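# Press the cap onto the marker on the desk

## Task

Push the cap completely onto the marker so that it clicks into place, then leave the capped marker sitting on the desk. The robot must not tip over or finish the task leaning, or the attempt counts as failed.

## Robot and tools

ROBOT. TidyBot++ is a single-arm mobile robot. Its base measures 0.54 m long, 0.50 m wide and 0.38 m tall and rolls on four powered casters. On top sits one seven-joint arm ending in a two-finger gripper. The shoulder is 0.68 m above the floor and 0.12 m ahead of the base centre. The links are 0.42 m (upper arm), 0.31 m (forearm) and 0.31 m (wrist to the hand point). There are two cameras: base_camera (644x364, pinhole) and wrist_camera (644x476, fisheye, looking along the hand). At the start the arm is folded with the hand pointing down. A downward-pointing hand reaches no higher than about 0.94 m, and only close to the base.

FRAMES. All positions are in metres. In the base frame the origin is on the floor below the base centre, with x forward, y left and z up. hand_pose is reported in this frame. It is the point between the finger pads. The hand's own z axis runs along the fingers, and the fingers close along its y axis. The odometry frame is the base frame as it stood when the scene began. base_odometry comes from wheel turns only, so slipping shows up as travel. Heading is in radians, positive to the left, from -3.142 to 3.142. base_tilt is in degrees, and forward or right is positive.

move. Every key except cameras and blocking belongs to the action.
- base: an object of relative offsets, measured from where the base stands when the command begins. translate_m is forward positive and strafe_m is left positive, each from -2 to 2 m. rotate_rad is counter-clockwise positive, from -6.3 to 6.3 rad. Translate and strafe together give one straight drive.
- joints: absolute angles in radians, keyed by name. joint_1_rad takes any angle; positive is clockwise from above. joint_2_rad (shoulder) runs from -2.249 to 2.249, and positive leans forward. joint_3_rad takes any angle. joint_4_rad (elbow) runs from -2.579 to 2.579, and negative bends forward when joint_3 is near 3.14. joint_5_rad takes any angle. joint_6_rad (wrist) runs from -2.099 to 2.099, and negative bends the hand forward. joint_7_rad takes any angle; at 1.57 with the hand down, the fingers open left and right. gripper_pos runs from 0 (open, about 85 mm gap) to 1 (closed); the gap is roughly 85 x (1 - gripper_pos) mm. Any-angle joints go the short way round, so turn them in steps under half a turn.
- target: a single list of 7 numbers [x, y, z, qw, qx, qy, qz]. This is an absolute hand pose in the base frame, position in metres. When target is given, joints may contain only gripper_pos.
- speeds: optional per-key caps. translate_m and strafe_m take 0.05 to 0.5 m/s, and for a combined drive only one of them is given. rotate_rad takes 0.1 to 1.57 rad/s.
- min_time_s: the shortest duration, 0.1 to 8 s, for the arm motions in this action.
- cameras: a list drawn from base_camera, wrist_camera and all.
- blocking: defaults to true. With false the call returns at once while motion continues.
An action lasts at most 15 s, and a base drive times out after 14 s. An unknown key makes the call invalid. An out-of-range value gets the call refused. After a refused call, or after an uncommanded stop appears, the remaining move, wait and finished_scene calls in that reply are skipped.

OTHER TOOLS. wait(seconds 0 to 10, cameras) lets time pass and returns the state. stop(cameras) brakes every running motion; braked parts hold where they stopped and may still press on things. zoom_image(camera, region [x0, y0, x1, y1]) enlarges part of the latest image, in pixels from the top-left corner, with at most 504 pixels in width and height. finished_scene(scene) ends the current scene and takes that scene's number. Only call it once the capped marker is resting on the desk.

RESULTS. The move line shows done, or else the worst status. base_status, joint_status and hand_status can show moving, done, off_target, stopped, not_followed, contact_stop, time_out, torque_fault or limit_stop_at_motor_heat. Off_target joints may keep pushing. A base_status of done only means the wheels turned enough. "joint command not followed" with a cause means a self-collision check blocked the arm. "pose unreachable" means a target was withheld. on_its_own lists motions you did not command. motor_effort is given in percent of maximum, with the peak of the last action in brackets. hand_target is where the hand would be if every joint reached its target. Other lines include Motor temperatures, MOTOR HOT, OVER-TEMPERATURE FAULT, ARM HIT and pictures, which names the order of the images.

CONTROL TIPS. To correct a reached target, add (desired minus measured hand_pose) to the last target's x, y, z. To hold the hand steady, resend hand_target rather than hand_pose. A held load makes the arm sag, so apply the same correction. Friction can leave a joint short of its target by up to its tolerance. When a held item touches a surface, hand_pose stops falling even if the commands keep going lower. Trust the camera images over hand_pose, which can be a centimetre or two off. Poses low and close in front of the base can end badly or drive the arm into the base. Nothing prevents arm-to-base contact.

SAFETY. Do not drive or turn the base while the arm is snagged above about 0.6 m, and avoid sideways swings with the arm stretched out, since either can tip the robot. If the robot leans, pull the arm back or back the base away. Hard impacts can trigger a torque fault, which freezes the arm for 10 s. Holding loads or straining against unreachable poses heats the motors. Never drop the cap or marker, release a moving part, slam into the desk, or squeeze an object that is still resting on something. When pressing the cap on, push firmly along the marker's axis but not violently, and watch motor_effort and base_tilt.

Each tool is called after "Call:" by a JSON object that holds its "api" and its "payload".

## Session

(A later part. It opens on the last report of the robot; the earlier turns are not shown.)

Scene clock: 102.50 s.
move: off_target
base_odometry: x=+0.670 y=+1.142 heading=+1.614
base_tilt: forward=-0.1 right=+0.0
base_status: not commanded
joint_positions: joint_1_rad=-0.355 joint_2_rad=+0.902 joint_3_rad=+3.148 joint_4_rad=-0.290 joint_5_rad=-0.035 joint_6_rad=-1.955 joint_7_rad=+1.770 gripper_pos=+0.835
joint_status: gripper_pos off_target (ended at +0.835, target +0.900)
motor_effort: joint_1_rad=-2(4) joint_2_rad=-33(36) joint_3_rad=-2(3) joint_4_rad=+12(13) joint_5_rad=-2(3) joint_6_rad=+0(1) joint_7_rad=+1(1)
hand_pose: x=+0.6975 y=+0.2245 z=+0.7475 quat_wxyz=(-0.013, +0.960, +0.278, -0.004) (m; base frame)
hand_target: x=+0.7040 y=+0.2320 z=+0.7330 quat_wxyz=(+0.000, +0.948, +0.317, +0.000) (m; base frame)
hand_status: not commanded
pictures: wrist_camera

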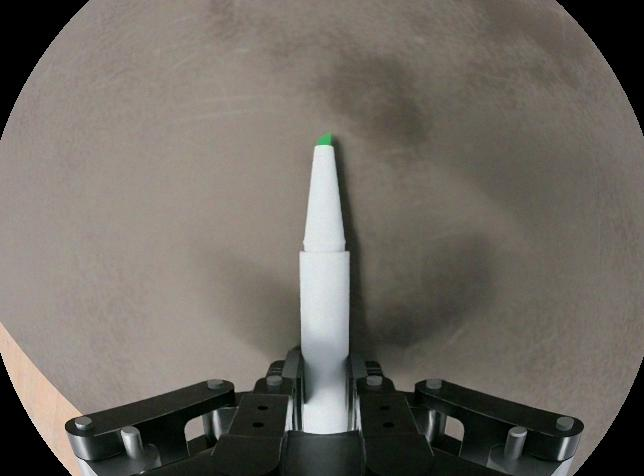

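Call:
{"api": "move", "payload": {"target": [0.68, 0.22, 0.84, 0, 0.9483, 0.3173, 0], "min_time_s": 1.3}}

Call:
{"api": "move", "payload": {"base": {"translate_m": -0.37}}}

Call:
{"api": "move", "payload": {"target": [0.5, 0.02, 0.92, 0, 0.924, 0, 0.383], "min_time_s": 2.5}}

Call:
{"api": "move", "payload": {"target": [0.68, -0.02, 0.96, 0, 0.7071, 0, 0.7071], "min_time_s": 2, "cameras": ["wrist_camera"]}}

Scene clock: 105.47 s.
move: off_target
base_odometry: x=+0.670 y=+1.142 heading=+1.614
base_tilt: forward=-0.1 right=+0.0
base_status: not commanded
joint_positions: joint_1_rad=-0.319 joint_2_rad=+0.906 joint_3_rad=+3.069 joint_4_rad=-0.106 joint_5_rad=-0.020 joint_6_rad=-2.049 joint_7_rad=+1.770 gripper_pos=+0.835
joint_status: not commanded
motor_effort: joint_1_rad=+1(3) joint_2_rad=-38(42) joint_3_rad=-1(2) joint_4_rad=+14(16) joint_5_rad=-1(2) joint_6_rad=+0(1) joint_7_rad=+1(1)
hand_pose: x=+0.7002 y=+0.2215 z=+0.7994 quat_wxyz=(-0.040, +0.958, +0.281, +0.038) (m; base frame)
hand_target: x=+0.6873 y=+0.2049 z=+0.8269 quat_wxyz=(-0.025, +0.956, +0.289, +0.044) (m; base frame)
hand_status: off_target (0.045 m and 7.6 deg from the pose sent, 0.094 m and 5.0 deg at the start; a joint's target at an end of its range on 42 of 42 steps)
pictures: none

Scene clock: 107.70 s.
move: done
base_odometry: x=+0.686 y=+0.773 heading=+1.614
base_tilt: forward=-0.1 right=+0.0
base_status: done
joint_positions: joint_1_rad=-0.318 joint_2_rad=+0.896 joint_3_rad=+3.068 joint_4_rad=-0.106 joint_5_rad=-0.020 joint_6_rad=-2.057 joint_7_rad=+1.770 gripper_pos=+0.835
joint_status: not commanded
motor_effort: joint_1_rad=+1(2) joint_2_rad=-38(41) joint_3_rad=-1(2) joint_4_rad=+14(15) joint_5_rad=-1(1) joint_6_rad=+0(1) joint_7_rad=+1(1)
hand_pose: x=+0.6972 y=+0.2197 z=+0.8054 quat_wxyz=(-0.041, +0.958, +0.281, +0.039) (m; base frame)
hand_target: x=+0.6873 y=+0.2049 z=+0.8269 quat_wxyz=(-0.025, +0.956, +0.289, +0.044) (m; base frame)
hand_status: not commanded
pictures: none

Scene clock: 110.83 s.
move: done
base_odometry: x=+0.686 y=+0.773 heading=+1.614
base_tilt: forward=-0.2 right=+0.0
base_status: not commanded
joint_positions: joint_1_rad=-0.009 joint_2_rad=-0.335 joint_3_rad=+3.068 joint_4_rad=-1.689 joint_5_rad=-0.020 joint_6_rad=-1.050 joint_7_rad=+1.587 gripper_pos=+0.835
joint_status: not commanded
motor_effort: joint_1_rad=+0(2) joint_2_rad=-7(39) joint_3_rad=+0(2) joint_4_rad=+19(19) joint_5_rad=+0(1) joint_6_rad=+6(6) joint_7_rad=+1(1)
hand_pose: x=+0.4944 y=+0.0421 z=+0.9156 quat_wxyz=(-0.010, +0.932, +0.047, +0.360) (m; base frame)
hand_target: x=+0.5000 y=+0.0200 z=+0.9200 quat_wxyz=(+0.000, +0.924, +0.000, +0.383) (m; base frame)
hand_status: done (0.023 m and 6.2 deg from the pose sent, 0.303 m and 51.7 deg at the start)
pictures: none

Scene clock: 113.53 s.
move: done
base_odometry: x=+0.686 y=+0.773 heading=+1.614
base_tilt: forward=-0.1 right=+0.0
base_status: not commanded
joint_positions: joint_1_rad=-0.010 joint_2_rad=-0.087 joint_3_rad=+3.212 joint_4_rad=-2.083 joint_5_rad=+0.097 joint_6_rad=+0.407 joint_7_rad=+1.507 gripper_pos=+0.835
joint_status: not commanded
motor_effort: joint_1_rad=+1(1) joint_2_rad=-16(16) joint_3_rad=+0(1) joint_4_rad=+19(21) joint_5_rad=+0(1) joint_6_rad=+9(9) joint_7_rad=+1(1)
hand_pose: x=+0.6805 y=-0.0224 z=+0.9651 quat_wxyz=(+0.014, +0.714, -0.001, +0.700) (m; base frame)
hand_target: x=+0.6800 y=-0.0200 z=+0.9600 quat_wxyz=(+0.000, +0.707, +0.000, +0.707) (m; base frame)
hand_status: done (0.006 m and 2.0 deg from the pose sent, 0.201 m and 48.0 deg at the start)
pictures: wrist_camera

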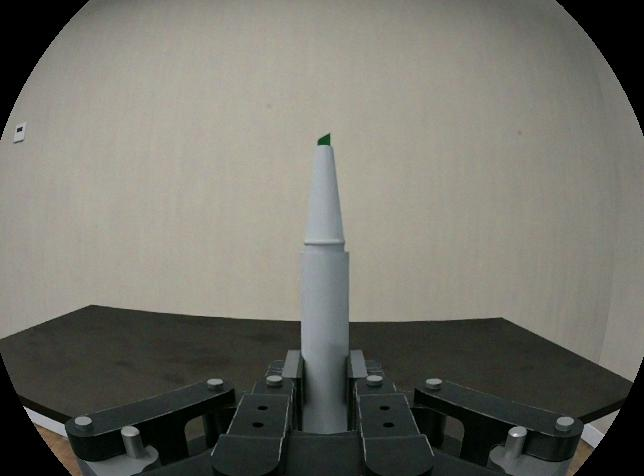

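Call:
{"api": "move", "payload": {"joints": {"joint_1_rad": 0.03, "joint_2_rad": 0.15, "joint_3_rad": 3.14, "joint_4_rad": -1.95, "joint_5_rad": 0, "joint_6_rad": 0.56, "joint_7_rad": 0.0}, "min_time_s": 1.3}}

Call:
{"api": "move", "payload": {"joints": {"joint_1_rad": 0.03, "joint_2_rad": 0.24, "joint_3_rad": 3.14, "joint_4_rad": -1.88, "joint_5_rad": 0, "joint_6_rad": 0.63, "joint_7_rad": -1.69}, "min_time_s": 1.3}}

Call:
{"api": "move", "payload": {"base": {"translate_m": 0.14, "strafe_m": 0.025}, "speeds": {"translate_m": 0.2}, "cameras": ["wrist_camera"]}}

Scene clock: 116.83 s.
move: done
base_odometry: x=+0.686 y=+0.773 heading=+1.614
base_tilt: forward=-0.1 right=+0.0
base_status: not commanded
joint_positions: joint_1_rad=+0.013 joint_2_rad=+0.138 joint_3_rad=+3.164 joint_4_rad=-1.974 joint_5_rad=+0.070 joint_6_rad=+0.497 joint_7_rad=+0.084 gripper_pos=+0.835
joint_status: all done
motor_effort: joint_1_rad=+0(2) joint_2_rad=-22(23) joint_3_rad=-1(1) joint_4_rad=+19(20) joint_5_rad=+0(2) joint_6_rad=+8(10) joint_7_rad=+1(2)
hand_pose: x=+0.7575 y=-0.0097 z=+0.9225 quat_wxyz=(-0.451, +0.547, -0.473, +0.523) (m; base frame)
hand_target: x=+0.7641 y=-0.0171 z=+0.9487 quat_wxyz=(-0.500, +0.485, -0.499, +0.515) (m; base frame)
hand_status: not commanded
pictures: none

Scene clock: 119.07 s.
move: done
base_odometry: x=+0.686 y=+0.773 heading=+1.614
base_tilt: forward=-0.1 right=+0.0
base_status: not commanded
joint_positions: joint_1_rad=+0.013 joint_2_rad=+0.223 joint_3_rad=+3.164 joint_4_rad=-1.906 joint_5_rad=+0.070 joint_6_rad=+0.566 joint_7_rad=-1.607 gripper_pos=+0.835
joint_status: all done
motor_effort: joint_1_rad=+1(2) joint_2_rad=-24(25) joint_3_rad=-1(2) joint_4_rad=+19(19) joint_5_rad=+0(2) joint_6_rad=+8(9) joint_7_rad=+1(2)
hand_pose: x=+0.7901 y=-0.0088 z=+0.9281 quat_wxyz=(-0.710, +0.011, -0.704, +0.009) (m; base frame)
hand_target: x=+0.7972 y=-0.0181 z=+0.9515 quat_wxyz=(-0.734, -0.050, -0.676, -0.033) (m; base frame)
hand_status: not commanded
pictures: none

Scene clock: 120.57 s.
move: done
base_odometry: x=+0.655 y=+0.911 heading=+1.614
base_tilt: forward=-0.1 right=+0.0
base_status: done
joint_positions: joint_1_rad=+0.016 joint_2_rad=+0.231 joint_3_rad=+3.162 joint_4_rad=-1.902 joint_5_rad=+0.070 joint_6_rad=+0.569 joint_7_rad=-1.608 gripper_pos=+0.835
joint_status: not commanded
motor_effort: joint_1_rad=+0(2) joint_2_rad=-24(26) joint_3_rad=-1(1) joint_4_rad=+18(19) joint_5_rad=+0(1) joint_6_rad=+8(9) joint_7_rad=+1(1)
hand_pose: x=+0.7926 y=-0.0103 z=+0.9252 quat_wxyz=(-0.709, +0.010, -0.705, +0.009) (m; base frame)
hand_target: x=+0.7972 y=-0.0181 z=+0.9515 quat_wxyz=(-0.734, -0.050, -0.676, -0.033) (m; base frame)
hand_status: not commanded
pictures: wrist_camera

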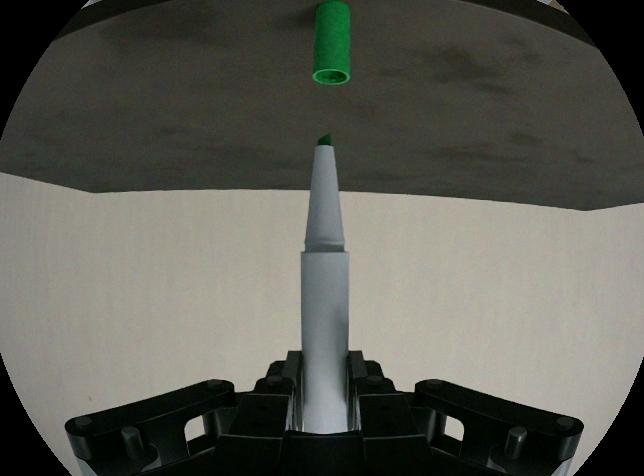

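Call:
{"api": "move", "payload": {"base": {"translate_m": 0.027, "strafe_m": 0.003}, "speeds": {"translate_m": 0.1}, "joints": {"joint_2_rad": 0.295, "joint_4_rad": -1.985, "joint_6_rad": 0.735}, "min_time_s": 1.2, "cameras": ["wrist_camera"]}}

Call:
{"api": "zoom_image", "payload": {"camera": "wrist_camera", "region": [260, 70, 380, 160]}}

Scene clock: 123.23 s.
move: done
base_odometry: x=+0.650 y=+0.938 heading=+1.615
base_tilt: forward=-0.1 right=+0.0
base_status: done
joint_positions: joint_1_rad=+0.017 joint_2_rad=+0.279 joint_3_rad=+3.162 joint_4_rad=-1.957 joint_5_rad=+0.070 joint_6_rad=+0.672 joint_7_rad=-1.608 gripper_pos=+0.835
joint_status: all done
motor_effort: joint_1_rad=+1(2) joint_2_rad=-25(26) joint_3_rad=-1(1) joint_4_rad=+18(20) joint_5_rad=-1(1) joint_6_rad=+8(9) joint_7_rad=+1(1)
hand_pose: x=+0.7935 y=-0.0083 z=+0.8936 quat_wxyz=(-0.709, +0.011, -0.705, +0.006) (m; base frame)
hand_target: x=+0.7908 y=-0.0179 z=+0.8877 quat_wxyz=(-0.715, -0.052, -0.696, -0.033) (m; base frame)
hand_status: not commanded
pictures: wrist_camera

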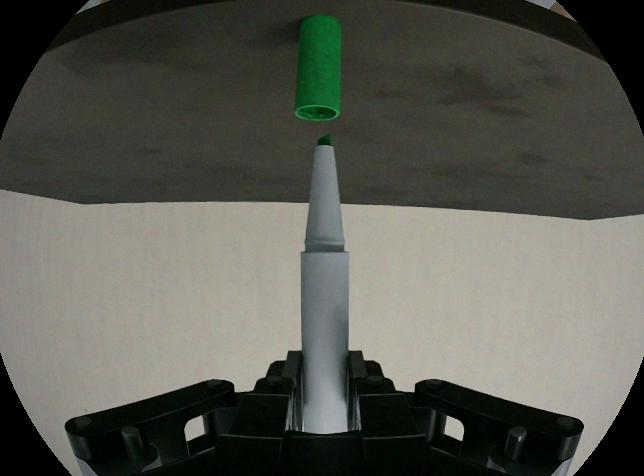

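Scaled by 4.200.

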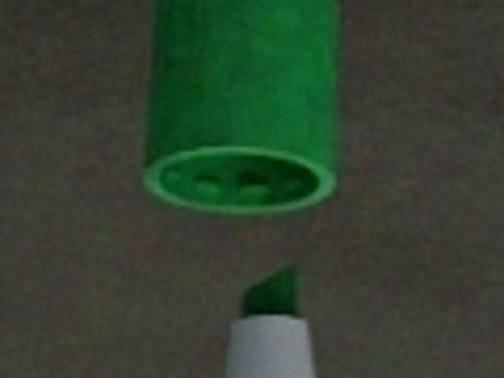

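Call:
{"api": "move", "payload": {"base": {"translate_m": 0.007, "strafe_m": -0.0027}, "speeds": {"translate_m": 0.1}}}

Call:
{"api": "move", "payload": {"joints": {"joint_2_rad": 0.32, "joint_4_rad": -2.015, "joint_6_rad": 0.79}, "min_time_s": 0.8, "cameras": ["wrist_camera"]}}

Call:
{"api": "zoom_image", "payload": {"camera": "wrist_camera", "region": [260, 90, 380, 180]}}

Scene clock: 125.40 s.
move: done
base_odometry: x=+0.653 y=+0.945 heading=+1.615
base_tilt: forward=-0.1 right=+0.0
base_status: done
joint_positions: joint_1_rad=+0.017 joint_2_rad=+0.284 joint_3_rad=+3.161 joint_4_rad=-1.959 joint_5_rad=+0.070 joint_6_rad=+0.673 joint_7_rad=-1.608 gripper_pos=+0.835
joint_status: not commanded
motor_effort: joint_1_rad=+1(3) joint_2_rad=-25(28) joint_3_rad=-1(1) joint_4_rad=+17(18) joint_5_rad=+0(1) joint_6_rad=+8(9) joint_7_rad=+1(1)
hand_pose: x=+0.7943 y=-0.0083 z=+0.8895 quat_wxyz=(-0.707, +0.011, -0.707, +0.006) (m; base frame)
hand_target: x=+0.7908 y=-0.0179 z=+0.8877 quat_wxyz=(-0.715, -0.052, -0.696, -0.033) (m; base frame)
hand_status: not commanded
pictures: none

Scene clock: 126.50 s.
move: done
base_odometry: x=+0.653 y=+0.945 heading=+1.615
base_tilt: forward=-0.1 right=+0.0
base_status: not commanded
joint_positions: joint_1_rad=+0.017 joint_2_rad=+0.303 joint_3_rad=+3.161 joint_4_rad=-1.986 joint_5_rad=+0.070 joint_6_rad=+0.726 joint_7_rad=-1.608 gripper_pos=+0.835
joint_status: all done
motor_effort: joint_1_rad=+0(1) joint_2_rad=-25(26) joint_3_rad=-1(1) joint_4_rad=+17(18) joint_5_rad=+0(1) joint_6_rad=+9(9) joint_7_rad=+1(1)
hand_pose: x=+0.7925 y=-0.0072 z=+0.8785 quat_wxyz=(-0.709, +0.011, -0.705, +0.004) (m; base frame)
hand_target: x=+0.7892 y=-0.0178 z=+0.8717 quat_wxyz=(-0.715, -0.052, -0.696, -0.033) (m; base frame)
hand_status: not commanded
pictures: wrist_camera

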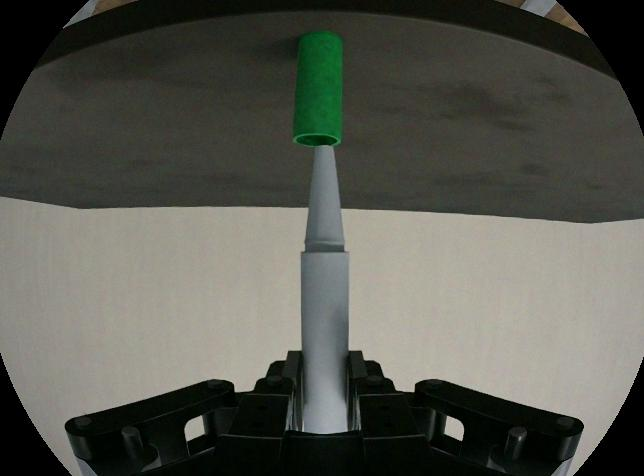

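Scaled by 4.200.

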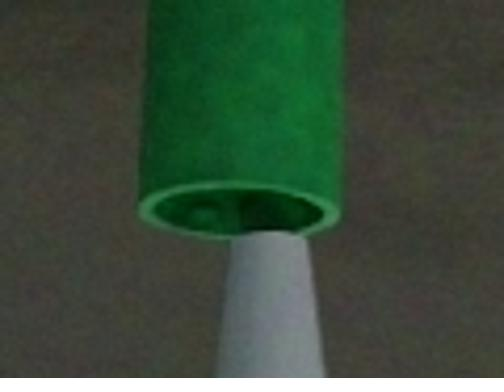

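Call:
{"api": "move", "payload": {"base": {"strafe_m": -0.003}, "cameras": ["wrist_camera"]}}

Call:
{"api": "zoom_image", "payload": {"camera": "wrist_camera", "region": [260, 90, 380, 180]}}

Scene clock: 128.10 s.
move: done
base_odometry: x=+0.656 y=+0.946 heading=+1.615
base_tilt: forward=-0.1 right=+0.0
base_status: done
joint_positions: joint_1_rad=+0.019 joint_2_rad=+0.303 joint_3_rad=+3.160 joint_4_rad=-1.986 joint_5_rad=+0.070 joint_6_rad=+0.727 joint_7_rad=-1.608 gripper_pos=+0.835
joint_status: not commanded
motor_effort: joint_1_rad=+0(2) joint_2_rad=-25(26) joint_3_rad=-1(2) joint_4_rad=+17(17) joint_5_rad=-1(1) joint_6_rad=+9(9) joint_7_rad=+1(1)
hand_pose: x=+0.7925 y=-0.0078 z=+0.8788 quat_wxyz=(-0.710, +0.011, -0.704, +0.004) (m; base frame)
hand_target: x=+0.7892 y=-0.0178 z=+0.8717 quat_wxyz=(-0.715, -0.052, -0.696, -0.033) (m; base frame)
hand_status: not commanded
pictures: wrist_camera

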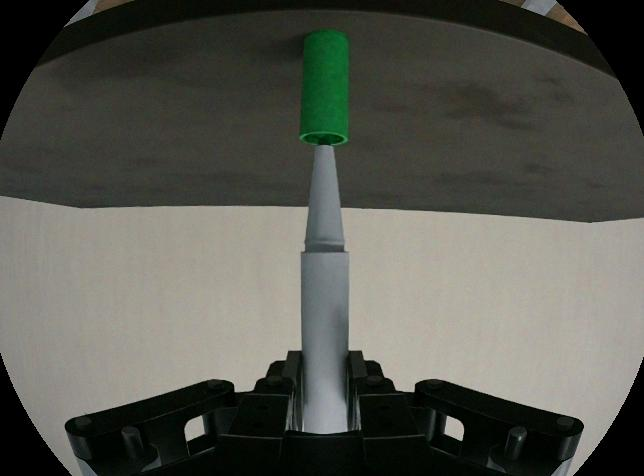

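Scaled by 4.200.

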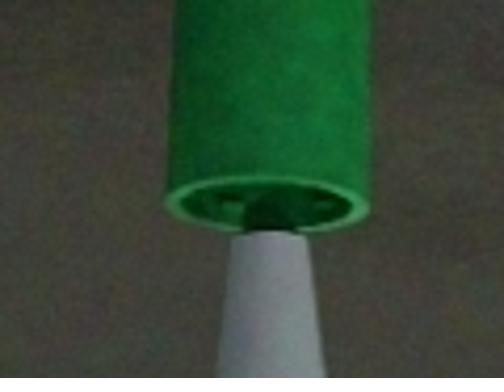

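Call:
{"api": "move", "payload": {"joints": {"joint_2_rad": 0.357, "joint_4_rad": -2.058, "joint_6_rad": 0.868}, "min_time_s": 1.0, "base": {"strafe_m": -0.0008}, "cameras": ["wrist_camera"]}}

Call:
{"api": "zoom_image", "payload": {"camera": "wrist_camera", "region": [260, 120, 380, 260]}}

Scene clock: 130.43 s.
move: done
base_odometry: x=+0.656 y=+0.946 heading=+1.615
base_tilt: forward=-0.1 right=+0.0
base_status: done
joint_positions: joint_1_rad=+0.020 joint_2_rad=+0.339 joint_3_rad=+3.159 joint_4_rad=-2.030 joint_5_rad=+0.069 joint_6_rad=+0.804 joint_7_rad=-1.608 gripper_pos=+0.835
joint_status: all done
motor_effort: joint_1_rad=+1(3) joint_2_rad=-26(27) joint_3_rad=-1(2) joint_4_rad=+16(17) joint_5_rad=+0(1) joint_6_rad=+9(10) joint_7_rad=+1(1)
hand_pose: x=+0.7898 y=-0.0065 z=+0.8546 quat_wxyz=(-0.709, +0.011, -0.706, +0.001) (m; base frame)
hand_target: x=+0.7858 y=-0.0178 z=+0.8485 quat_wxyz=(-0.715, -0.052, -0.697, -0.033) (m; base frame)
hand_status: not commanded
pictures: wrist_camera

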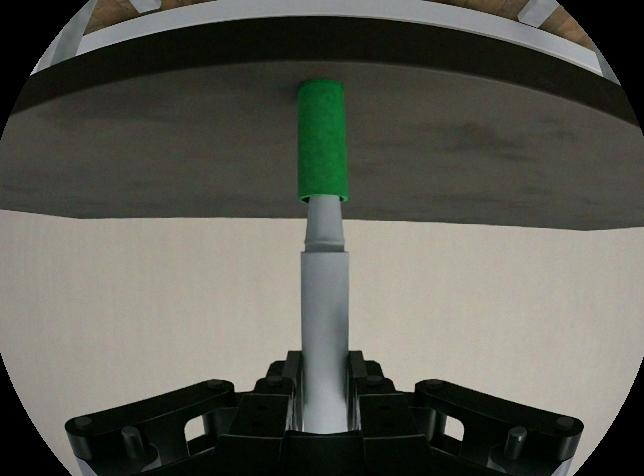

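Scaled by 3.600.

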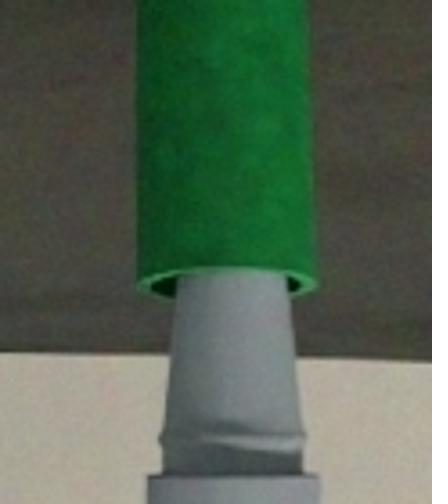

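Call:
{"api": "move", "payload": {"joints": {"joint_2_rad": 0.381, "joint_4_rad": -2.084, "joint_6_rad": 0.918}, "min_time_s": 0.8, "base": {"strafe_m": -0.001}, "cameras": ["wrist_camera"]}}

Call:
{"api": "zoom_image", "payload": {"camera": "wrist_camera", "region": [260, 120, 380, 260]}}

Scene clock: 132.30 s.
move: done
base_odometry: x=+0.657 y=+0.946 heading=+1.616
base_tilt: forward=-0.1 right=+0.0
base_status: done
joint_positions: joint_1_rad=+0.021 joint_2_rad=+0.363 joint_3_rad=+3.159 joint_4_rad=-2.056 joint_5_rad=+0.069 joint_6_rad=+0.854 joint_7_rad=-1.608 gripper_pos=+0.835
joint_status: all done
motor_effort: joint_1_rad=+0(2) joint_2_rad=-26(26) joint_3_rad=-1(3) joint_4_rad=+16(17) joint_5_rad=+0(1) joint_6_rad=+8(9) joint_7_rad=+1(1)
hand_pose: x=+0.7876 y=-0.0060 z=+0.8403 quat_wxyz=(-0.708, +0.011, -0.706, +0.000) (m; base frame)
hand_target: x=+0.7833 y=-0.0177 z=+0.8347 quat_wxyz=(-0.715, -0.052, -0.697, -0.033) (m; base frame)
hand_status: not commanded
pictures: wrist_camera

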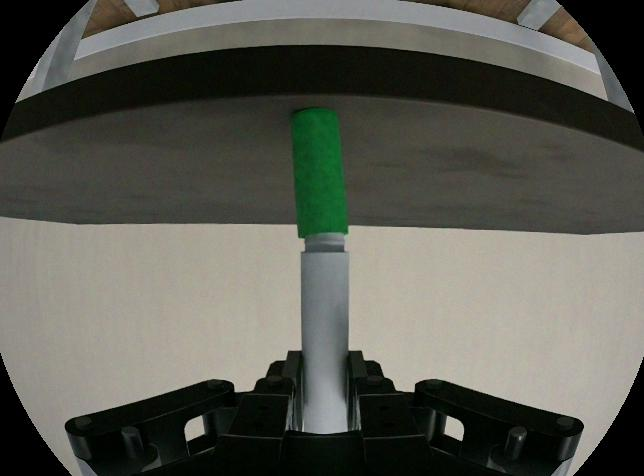

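Scaled by 3.600.

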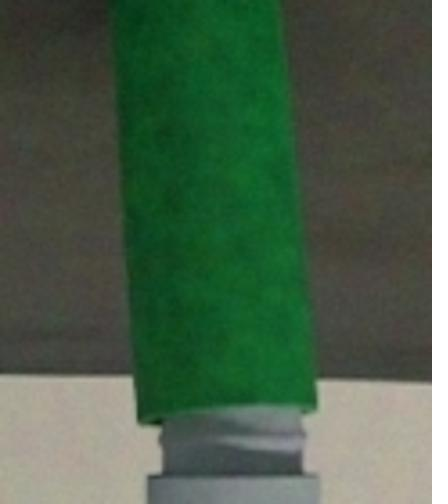

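Call:
{"api": "move", "payload": {"joints": {"joint_7_rad": -1.51}, "base": {"strafe_m": 0.003}, "min_time_s": 0.8, "cameras": ["wrist_camera"]}}

Call:
{"api": "zoom_image", "payload": {"camera": "wrist_camera", "region": [260, 90, 380, 260]}}

Scene clock: 134.47 s.
move: done
base_odometry: x=+0.654 y=+0.946 heading=+1.616
base_tilt: forward=-0.1 right=+0.0
base_status: done
joint_positions: joint_1_rad=+0.022 joint_2_rad=+0.363 joint_3_rad=+3.158 joint_4_rad=-2.056 joint_5_rad=+0.069 joint_6_rad=+0.855 joint_7_rad=-1.576 gripper_pos=+0.835
joint_status: all done
motor_effort: joint_1_rad=+1(3) joint_2_rad=-26(27) joint_3_rad=-1(3) joint_4_rad=+16(16) joint_5_rad=-1(1) joint_6_rad=+9(9) joint_7_rad=+1(2)
hand_pose: x=+0.7876 y=-0.0062 z=+0.8406 quat_wxyz=(-0.709, +0.021, -0.705, +0.011) (m; base frame)
hand_target: x=+0.7833 y=-0.0177 z=+0.8347 quat_wxyz=(-0.715, +0.011, -0.699, +0.032) (m; base frame)
hand_status: not commanded
pictures: wrist_camera

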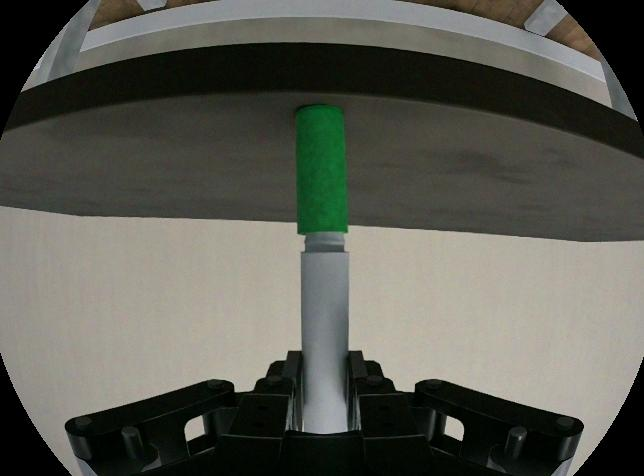

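Scaled by 2.965.

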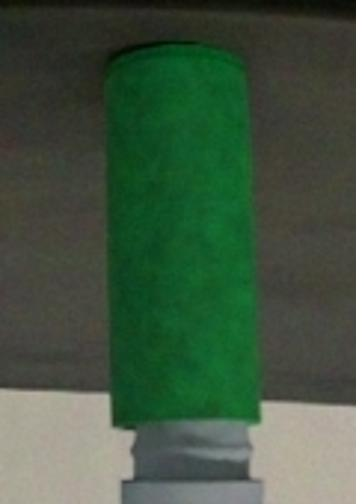

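Call:
{"api": "move", "payload": {"joints": {"joint_2_rad": 0.46, "joint_4_rad": -2.15, "joint_6_rad": 0.96}, "min_time_s": 1.2, "cameras": ["wrist_camera"]}}

Call:
{"api": "zoom_image", "payload": {"camera": "wrist_camera", "region": [260, 90, 380, 260]}}

Scene clock: 136.83 s.
move: done
base_odometry: x=+0.654 y=+0.946 heading=+1.616
base_tilt: forward=-0.1 right=+0.0
base_status: not commanded
joint_positions: joint_1_rad=+0.022 joint_2_rad=+0.395 joint_3_rad=+3.158 joint_4_rad=-2.090 joint_5_rad=+0.069 joint_6_rad=+0.954 joint_7_rad=-1.576 gripper_pos=+0.835
joint_status: all done
motor_effort: joint_1_rad=-1(1) joint_2_rad=-19(26) joint_3_rad=-1(1) joint_4_rad=+9(15) joint_5_rad=+0(1) joint_6_rad=+2(9) joint_7_rad=+1(1)
hand_pose: x=+0.7837 y=-0.0047 z=+0.8330 quat_wxyz=(-0.720, +0.022, -0.693, +0.008) (m; base frame)
hand_target: x=+0.7752 y=-0.0175 z=+0.7632 quat_wxyz=(-0.678, +0.012, -0.734, +0.030) (m; base frame)
hand_status: not commanded
pictures: wrist_camera

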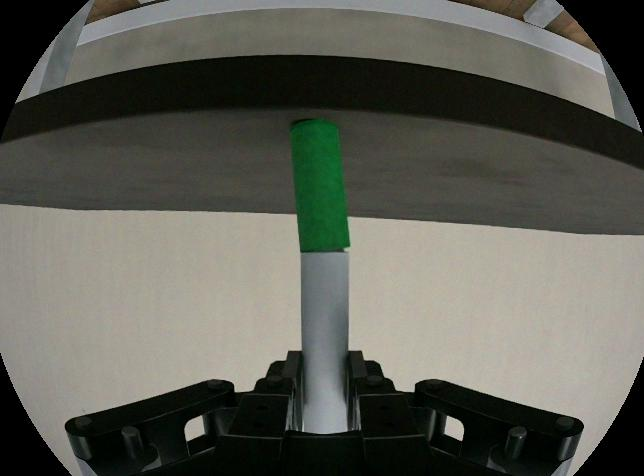

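Scaled by 2.965.

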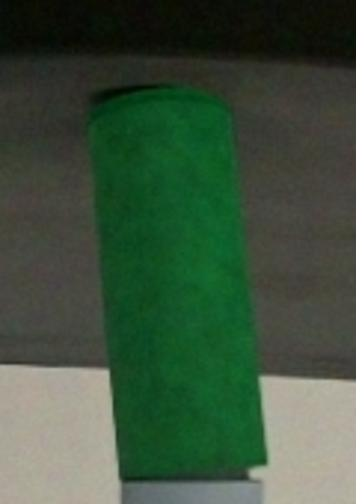

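Call:
{"api": "move", "payload": {"base": {"strafe_m": -0.003}, "joints": {"joint_2_rad": 0.54, "joint_4_rad": -2.2, "joint_6_rad": 0.91}, "min_time_s": 1.2, "cameras": ["wrist_camera"]}}

Call:
{"api": "zoom_image", "payload": {"camera": "wrist_camera", "region": [260, 90, 380, 260]}}

Scene clock: 139.43 s.
move: off_target
base_odometry: x=+0.657 y=+0.946 heading=+1.616
base_tilt: forward=-0.1 right=+0.0
base_status: done
joint_positions: joint_1_rad=+0.025 joint_2_rad=+0.410 joint_3_rad=+3.157 joint_4_rad=-2.092 joint_5_rad=+0.066 joint_6_rad=+0.979 joint_7_rad=-1.576 gripper_pos=+0.835
joint_status: joint_2_rad off_target (ended at +0.410, target +0.540); joint_4_rad off_target (ended at -2.092, target -2.200); the others done
motor_effort: joint_1_rad=-1(3) joint_2_rad=-8(18) joint_3_rad=-2(3) joint_4_rad=-1(9) joint_5_rad=+1(1) joint_6_rad=-8(8) joint_7_rad=+1(1)
hand_pose: x=+0.7853 y=-0.0071 z=+0.8300 quat_wxyz=(-0.723, +0.019, -0.690, +0.009) (m; base frame)
hand_target: x=+0.7589 y=-0.0170 z=+0.6736 quat_wxyz=(-0.609, +0.012, -0.792, +0.027) (m; base frame)
hand_status: not commanded
pictures: wrist_camera

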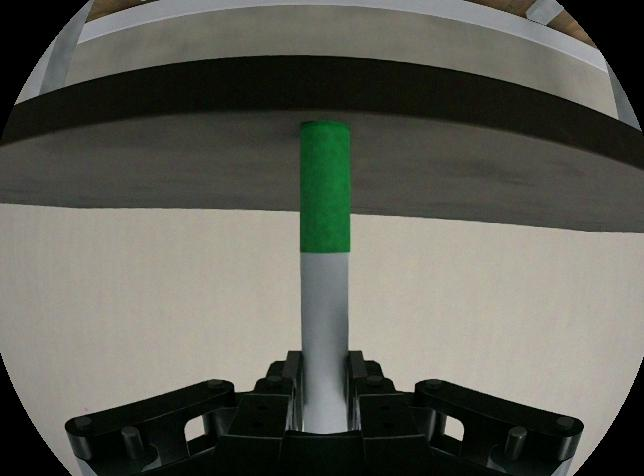

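Scaled by 2.965.

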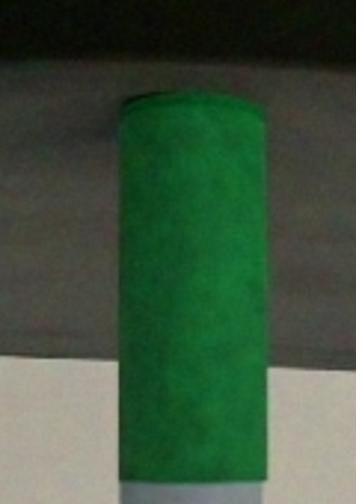

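Call:
{"api": "move", "payload": {"joints": {"joint_2_rad": 0.60, "joint_4_rad": -2.25, "joint_6_rad": 0.89}, "min_time_s": 0.8, "cameras": ["wrist_camera"]}}

Call:
{"api": "zoom_image", "payload": {"camera": "wrist_camera", "region": [260, 200, 380, 280]}}

Call:
{"api": "move", "payload": {"joints": {"joint_2_rad": 0.39, "joint_4_rad": -2.06, "joint_6_rad": 0.94}, "min_time_s": 0.8}}

Call:
{"api": "move", "payload": {"joints": {"joint_1_rad": 0.03, "joint_2_rad": 0.24, "joint_3_rad": 3.14, "joint_4_rad": -1.88, "joint_5_rad": 0, "joint_6_rad": 0.63}, "min_time_s": 1.3, "cameras": ["wrist_camera"]}}

Call:
{"api": "move", "payload": {"joints": {"joint_7_rad": 0.0}, "base": {"translate_m": 0.2}, "speeds": {"translate_m": 0.2}}}

Call:
{"api": "move", "payload": {"target": [0.65, 0, 0.83, 0, 0.7071, -0.7071, 0], "min_time_s": 2.5, "cameras": ["wrist_camera"]}}

Scene clock: 142.13 s.
move: off_target
base_odometry: x=+0.657 y=+0.946 heading=+1.616
base_tilt: forward=-0.1 right=+0.0
base_status: not commanded
joint_positions: joint_1_rad=+0.025 joint_2_rad=+0.419 joint_3_rad=+3.157 joint_4_rad=-2.100 joint_5_rad=+0.064 joint_6_rad=+1.007 joint_7_rad=-1.576 gripper_pos=+0.835
joint_status: joint_2_rad off_target (ended at +0.419, target +0.600); joint_4_rad off_target (ended at -2.100, target -2.250); joint_6_rad off_target (ended at +1.007, target +0.890)
motor_effort: joint_1_rad=-1(2) joint_2_rad=+0(8) joint_3_rad=-2(2) joint_4_rad=-7(8) joint_5_rad=+1(2) joint_6_rad=-16(16) joint_7_rad=+0(1)
hand_pose: x=+0.7841 y=-0.0072 z=+0.8286 quat_wxyz=(-0.727, +0.018, -0.686, +0.008) (m; base frame)
hand_target: x=+0.7347 y=-0.0163 z=+0.6099 quat_wxyz=(-0.556, +0.013, -0.830, +0.025) (m; base frame)
hand_status: not commanded
pictures: wrist_camera

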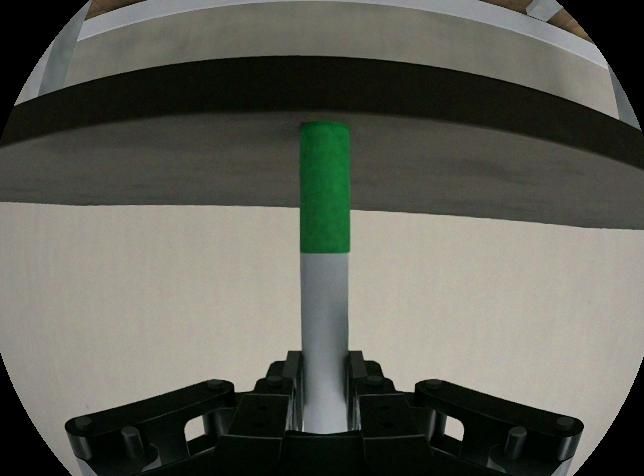

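Scaled by 4.200.

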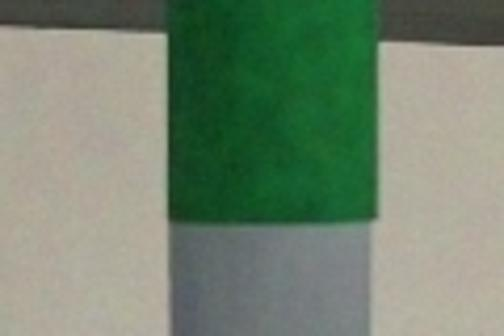

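Scene clock: 143.33 s.
move: done
base_odometry: x=+0.657 y=+0.946 heading=+1.616
base_tilt: forward=-0.1 right=+0.0
base_status: not commanded
joint_positions: joint_1_rad=+0.025 joint_2_rad=+0.412 joint_3_rad=+3.157 joint_4_rad=-2.079 joint_5_rad=+0.064 joint_6_rad=+0.971 joint_7_rad=-1.576 gripper_pos=+0.835
joint_status: all done
motor_effort: joint_1_rad=+1(2) joint_2_rad=-25(25) joint_3_rad=-1(2) joint_4_rad=+14(14) joint_5_rad=-1(2) joint_6_rad=+8(16) joint_7_rad=+1(1)
hand_pose: x=+0.7887 y=-0.0076 z=+0.8328 quat_wxyz=(-0.725, +0.018, -0.689, +0.009) (m; base frame)
hand_target: x=+0.7899 y=-0.0179 z=+0.8478 quat_wxyz=(-0.728, +0.011, -0.685, +0.032) (m; base frame)
hand_status: not commanded
pictures: none

Scene clock: 145.27 s.
move: done
base_odometry: x=+0.657 y=+0.946 heading=+1.616
base_tilt: forward=-0.1 right=+0.0
base_status: not commanded
joint_positions: joint_1_rad=+0.025 joint_2_rad=+0.274 joint_3_rad=+3.157 joint_4_rad=-1.902 joint_5_rad=+0.064 joint_6_rad=+0.672 joint_7_rad=-1.576 gripper_pos=+0.835
joint_status: all done
motor_effort: joint_1_rad=+0(2) joint_2_rad=-25(28) joint_3_rad=-1(2) joint_4_rad=+18(19) joint_5_rad=+0(1) joint_6_rad=+9(9) joint_7_rad=+1(1)
hand_pose: x=+0.8020 y=-0.0125 z=+0.9282 quat_wxyz=(-0.730, +0.018, -0.683, +0.019) (m; base frame)
hand_target: x=+0.7972 y=-0.0181 z=+0.9515 quat_wxyz=(-0.734, +0.011, -0.678, +0.033) (m; base frame)
hand_status: not commanded
pictures: wrist_camera

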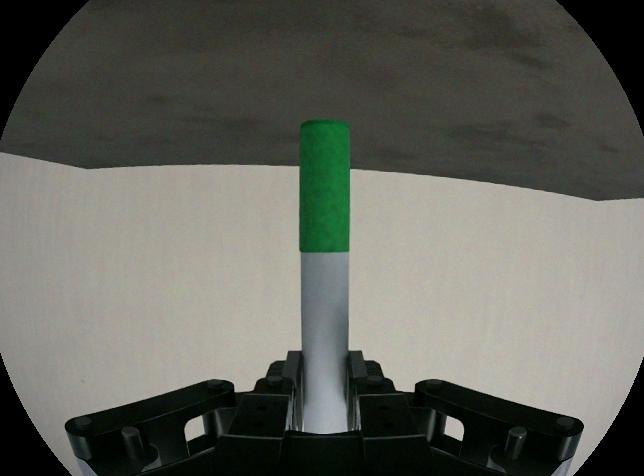

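Scene clock: 147.33 s.
move: done
base_odometry: x=+0.648 y=+1.146 heading=+1.615
base_tilt: forward=-0.1 right=+0.0
base_status: done
joint_positions: joint_1_rad=+0.025 joint_2_rad=+0.269 joint_3_rad=+3.157 joint_4_rad=-1.901 joint_5_rad=+0.064 joint_6_rad=+0.670 joint_7_rad=-0.083 gripper_pos=+0.835
joint_status: all done
motor_effort: joint_1_rad=+0(2) joint_2_rad=-26(28) joint_3_rad=-1(1) joint_4_rad=+18(19) joint_5_rad=-1(1) joint_6_rad=+8(9) joint_7_rad=+1(2)
hand_pose: x=+0.8009 y=-0.0125 z=+0.9316 quat_wxyz=(-0.524, +0.476, -0.489, +0.510) (m; base frame)
hand_target: x=+0.7972 y=-0.0181 z=+0.9515 quat_wxyz=(-0.512, +0.472, -0.486, +0.527) (m; base frame)
hand_status: not commanded
pictures: none

Scene clock: 150.77 s.
move: done
base_odometry: x=+0.648 y=+1.146 heading=+1.615
base_tilt: forward=-0.1 right=+0.0
base_status: not commanded
joint_positions: joint_1_rad=-0.073 joint_2_rad=+0.578 joint_3_rad=+3.385 joint_4_rad=-0.639 joint_5_rad=-0.086 joint_6_rad=-1.893 joint_7_rad=-0.006 gripper_pos=+0.835
joint_status: not commanded
motor_effort: joint_1_rad=+1(2) joint_2_rad=-31(32) joint_3_rad=+1(1) joint_4_rad=+15(20) joint_5_rad=+1(1) joint_6_rad=-1(9) joint_7_rad=+1(1)
hand_pose: x=+0.6550 y=-0.0230 z=+0.8341 quat_wxyz=(+0.005, +0.668, -0.743, +0.033) (m; base frame)
hand_target: x=+0.6500 y=+0.0000 z=+0.8300 quat_wxyz=(+0.000, +0.707, -0.707, +0.000) (m; base frame)
hand_status: done (0.024 m and 7.2 deg from the pose sent, 0.182 m and 94.0 deg at the start)
pictures: wrist_camera

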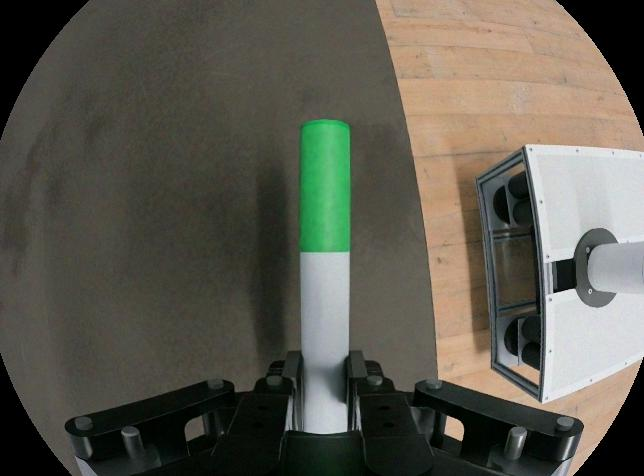

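Call:
{"api": "move", "payload": {"target": [0.67, 0, 0.765, -0.026, 0.7071, -0.7071, -0.026], "min_time_s": 1.3}}

Call:
{"api": "move", "payload": {"target": [0.67, 0, 0.745, -0.022, 0.7071, -0.7071, -0.022], "min_time_s": 0.8, "cameras": ["wrist_camera"]}}

Scene clock: 153.63 s.
move: done
base_odometry: x=+0.648 y=+1.146 heading=+1.615
base_tilt: forward=-0.1 right=+0.0
base_status: not commanded
joint_positions: joint_1_rad=-0.073 joint_2_rad=+0.593 joint_3_rad=+3.385 joint_4_rad=-0.787 joint_5_rad=-0.148 joint_6_rad=-1.786 joint_7_rad=+0.032 gripper_pos=+0.835
joint_status: not commanded
motor_effort: joint_1_rad=+0(2) joint_2_rad=-32(33) joint_3_rad=+0(1) joint_4_rad=+15(16) joint_5_rad=+0(1) joint_6_rad=-1(1) joint_7_rad=+1(1)
hand_pose: x=+0.6587 y=-0.0096 z=+0.7807 quat_wxyz=(+0.001, +0.683, -0.731, -0.008) (m; base frame)
hand_target: x=+0.6700 y=+0.0000 z=+0.7650 quat_wxyz=(-0.026, +0.707, -0.707, -0.026) (m; base frame)
hand_status: done (0.022 m and 5.4 deg from the pose sent, 0.074 m and 9.7 deg at the start)
pictures: none

Scene clock: 154.73 s.
move: done
base_odometry: x=+0.648 y=+1.146 heading=+1.615
base_tilt: forward=-0.1 right=+0.0
base_status: not commanded
joint_positions: joint_1_rad=-0.073 joint_2_rad=+0.593 joint_3_rad=+3.389 joint_4_rad=-0.865 joint_5_rad=-0.148 joint_6_rad=-1.717 joint_7_rad=+0.041 gripper_pos=+0.835
joint_status: not commanded
motor_effort: joint_1_rad=+0(2) joint_2_rad=-32(33) joint_3_rad=+1(1) joint_4_rad=+15(16) joint_5_rad=+0(0) joint_6_rad=-1(1) joint_7_rad=+1(1)
hand_pose: x=+0.6601 y=-0.0139 z=+0.7571 quat_wxyz=(+0.003, +0.681, -0.733, -0.011) (m; base frame)
hand_target: x=+0.6700 y=+0.0000 z=+0.7450 quat_wxyz=(-0.022, +0.707, -0.707, -0.022) (m; base frame)
hand_status: done (0.021 m and 5.3 deg from the pose sent, 0.039 m and 4.9 deg at the start)
pictures: wrist_camera

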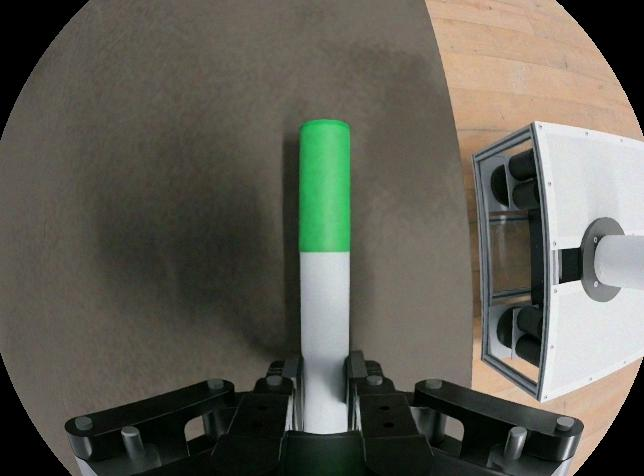

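Call:
{"api": "move", "payload": {"target": [0.67, 0, 0.737, -0.022, 0.7071, -0.7071, -0.022], "min_time_s": 0.6}}

Call:
{"api": "move", "payload": {"target": [0.67, 0, 0.732, -0.022, 0.7071, -0.7071, -0.022], "min_time_s": 0.6, "cameras": ["wrist_camera"]}}

Scene clock: 157.07 s.
move: done
base_odometry: x=+0.648 y=+1.146 heading=+1.615
base_tilt: forward=-0.1 right=+0.0
base_status: not commanded
joint_positions: joint_1_rad=-0.073 joint_2_rad=+0.593 joint_3_rad=+3.389 joint_4_rad=-0.892 joint_5_rad=-0.148 joint_6_rad=-1.690 joint_7_rad=+0.044 gripper_pos=+0.835
joint_status: not commanded
motor_effort: joint_1_rad=+1(1) joint_2_rad=-32(33) joint_3_rad=+1(1) joint_4_rad=+15(16) joint_5_rad=+0(0) joint_6_rad=-1(1) joint_7_rad=+1(1)
hand_pose: x=+0.6608 y=-0.0150 z=+0.7486 quat_wxyz=(+0.003, +0.680, -0.733, -0.011) (m; base frame)
hand_target: x=+0.6700 y=+0.0000 z=+0.7370 quat_wxyz=(-0.022, +0.707, -0.707, -0.022) (m; base frame)
hand_status: done (0.021 m and 5.3 deg from the pose sent, 0.026 m and 5.3 deg at the start)
pictures: none

Scene clock: 157.97 s.
move: done
base_odometry: x=+0.648 y=+1.146 heading=+1.615
base_tilt: forward=-0.1 right=+0.0
base_status: not commanded
joint_positions: joint_1_rad=-0.073 joint_2_rad=+0.593 joint_3_rad=+3.389 joint_4_rad=-0.899 joint_5_rad=-0.148 joint_6_rad=-1.682 joint_7_rad=+0.047 gripper_pos=+0.835
joint_status: not commanded
motor_effort: joint_1_rad=+0(2) joint_2_rad=-28(32) joint_3_rad=+1(1) joint_4_rad=+13(16) joint_5_rad=+0(1) joint_6_rad=+0(1) joint_7_rad=+1(1)
hand_pose: x=+0.6613 y=-0.0154 z=+0.7464 quat_wxyz=(+0.002, +0.681, -0.732, -0.011) (m; base frame)
hand_target: x=+0.6700 y=+0.0000 z=+0.7320 quat_wxyz=(-0.022, +0.707, -0.707, -0.022) (m; base frame)
hand_status: done (0.023 m and 5.2 deg from the pose sent, 0.024 m and 5.3 deg at the start)
pictures: wrist_camera

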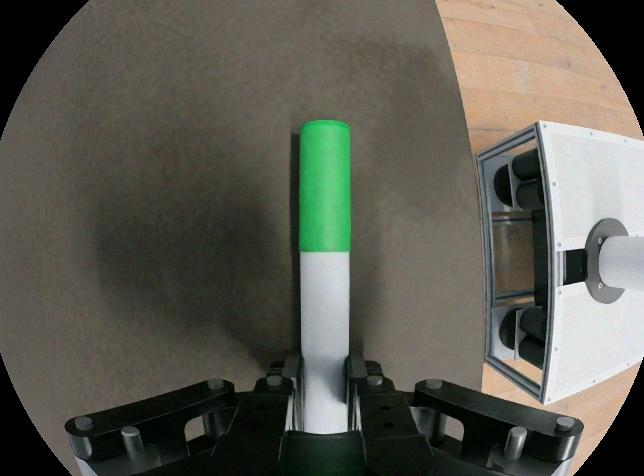

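In contact.

Call:
{"api": "move", "payload": {"joints": {"gripper_pos": 0.6}}}

Call:
{"api": "move", "payload": {"target": [0.66, 0, 0.83, -0.02, 0.7071, -0.7071, -0.02], "min_time_s": 1.5, "cameras": ["wrist_camera"]}}

Scene clock: 159.70 s.
move: done
base_odometry: x=+0.648 y=+1.146 heading=+1.615
base_tilt: forward=-0.1 right=+0.1
base_status: not commanded
joint_positions: joint_1_rad=-0.073 joint_2_rad=+0.593 joint_3_rad=+3.390 joint_4_rad=-0.903 joint_5_rad=-0.148 joint_6_rad=-1.679 joint_7_rad=+0.047 gripper_pos=+0.600
joint_status: all done
motor_effort: joint_1_rad=+0(2) joint_2_rad=-29(31) joint_3_rad=+1(1) joint_4_rad=+14(15) joint_5_rad=+0(1) joint_6_rad=+0(1) joint_7_rad=+1(1)
hand_pose: x=+0.6609 y=-0.0158 z=+0.7452 quat_wxyz=(+0.003, +0.680, -0.733, -0.011) (m; base frame)
hand_target: x=+0.6700 y=+0.0000 z=+0.7320 quat_wxyz=(-0.022, +0.707, -0.707, -0.022) (m; base frame)
hand_status: not commanded
pictures: none

Scene clock: 161.70 s.
move: done
base_odometry: x=+0.648 y=+1.146 heading=+1.615
base_tilt: forward=-0.1 right=+0.0
base_status: not commanded
joint_positions: joint_1_rad=-0.050 joint_2_rad=+0.618 joint_3_rad=+3.390 joint_4_rad=-0.562 joint_5_rad=-0.148 joint_6_rad=-1.930 joint_7_rad=+0.047 gripper_pos=+0.600
joint_status: not commanded
motor_effort: joint_1_rad=+0(2) joint_2_rad=-32(34) joint_3_rad=+0(1) joint_4_rad=+14(16) joint_5_rad=+0(0) joint_6_rad=+0(1) joint_7_rad=+1(1)
hand_pose: x=+0.6660 y=-0.0169 z=+0.8348 quat_wxyz=(-0.011, +0.690, -0.724, +0.018) (m; base frame)
hand_target: x=+0.6600 y=+0.0000 z=+0.8300 quat_wxyz=(-0.020, +0.707, -0.707, -0.020) (m; base frame)
hand_status: done (0.019 m and 5.3 deg from the pose sent, 0.086 m and 5.1 deg at the start)
pictures: wrist_camera

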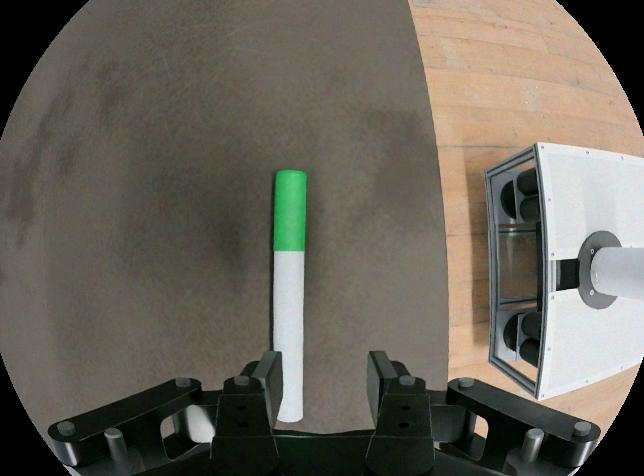

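Call:
{"api": "wait", "payload": {"seconds": 0.3, "cameras": ["wrist_camera"]}}

Scene clock: 162.37 s.
base_odometry: x=+0.648 y=+1.146 heading=+1.615
base_tilt: forward=-0.1 right=+0.0
base_status: not commanded
joint_positions: joint_1_rad=-0.050 joint_2_rad=+0.618 joint_3_rad=+3.390 joint_4_rad=-0.562 joint_5_rad=-0.148 joint_6_rad=-1.931 joint_7_rad=+0.047 gripper_pos=+0.600
joint_status: not commanded
motor_effort: joint_1_rad=+1(2) joint_2_rad=-32(34) joint_3_rad=+0(1) joint_4_rad=+15(16) joint_5_rad=+0(0) joint_6_rad=+0(1) joint_7_rad=+1(1)
hand_pose: x=+0.6656 y=-0.0169 z=+0.8348 quat_wxyz=(-0.011, +0.690, -0.724, +0.018) (m; base frame)
hand_target: x=+0.6600 y=+0.0000 z=+0.8300 quat_wxyz=(-0.020, +0.707, -0.707, -0.020) (m; base frame)
hand_status: done (0.018 m and 5.2 deg from the pose sent, 0.086 m and 5.1 deg at the start)
wait: 0.30 s; at rest from the start
pictures: wrist_camera

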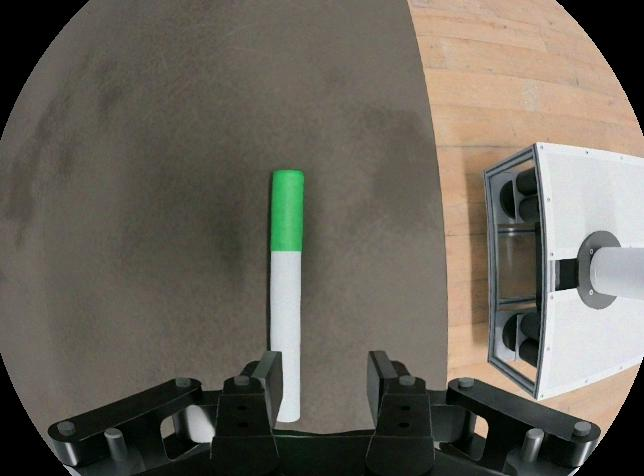

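Call:
{"api": "wait", "payload": {"seconds": 1.5, "cameras": ["wrist_camera"]}}

Scene clock: 164.23 s.
base_odometry: x=+0.648 y=+1.146 heading=+1.615
base_tilt: forward=-0.1 right=+0.0
base_status: not commanded
joint_positions: joint_1_rad=-0.050 joint_2_rad=+0.618 joint_3_rad=+3.390 joint_4_rad=-0.562 joint_5_rad=-0.148 joint_6_rad=-1.931 joint_7_rad=+0.047 gripper_pos=+0.600
joint_status: not commanded
motor_effort: joint_1_rad=+1(2) joint_2_rad=-32(34) joint_3_rad=+0(1) joint_4_rad=+15(16) joint_5_rad=+0(0) joint_6_rad=+0(1) joint_7_rad=+1(1)
hand_pose: x=+0.6656 y=-0.0169 z=+0.8348 quat_wxyz=(-0.011, +0.690, -0.724, +0.018) (m; base frame)
hand_target: x=+0.6600 y=+0.0000 z=+0.8300 quat_wxyz=(-0.020, +0.707, -0.707, -0.020) (m; base frame)
hand_status: done (0.018 m and 5.2 deg from the pose sent, 0.086 m and 5.1 deg at the start)
wait: 1.50 s; at rest from the start
pictures: wrist_camera

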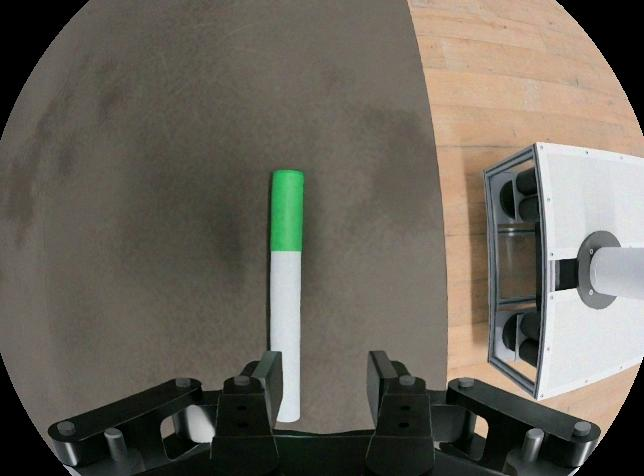

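At rest.

Call:
{"api": "finished_scene", "payload": {"scene": 3}}

The scene is finished: the task was done.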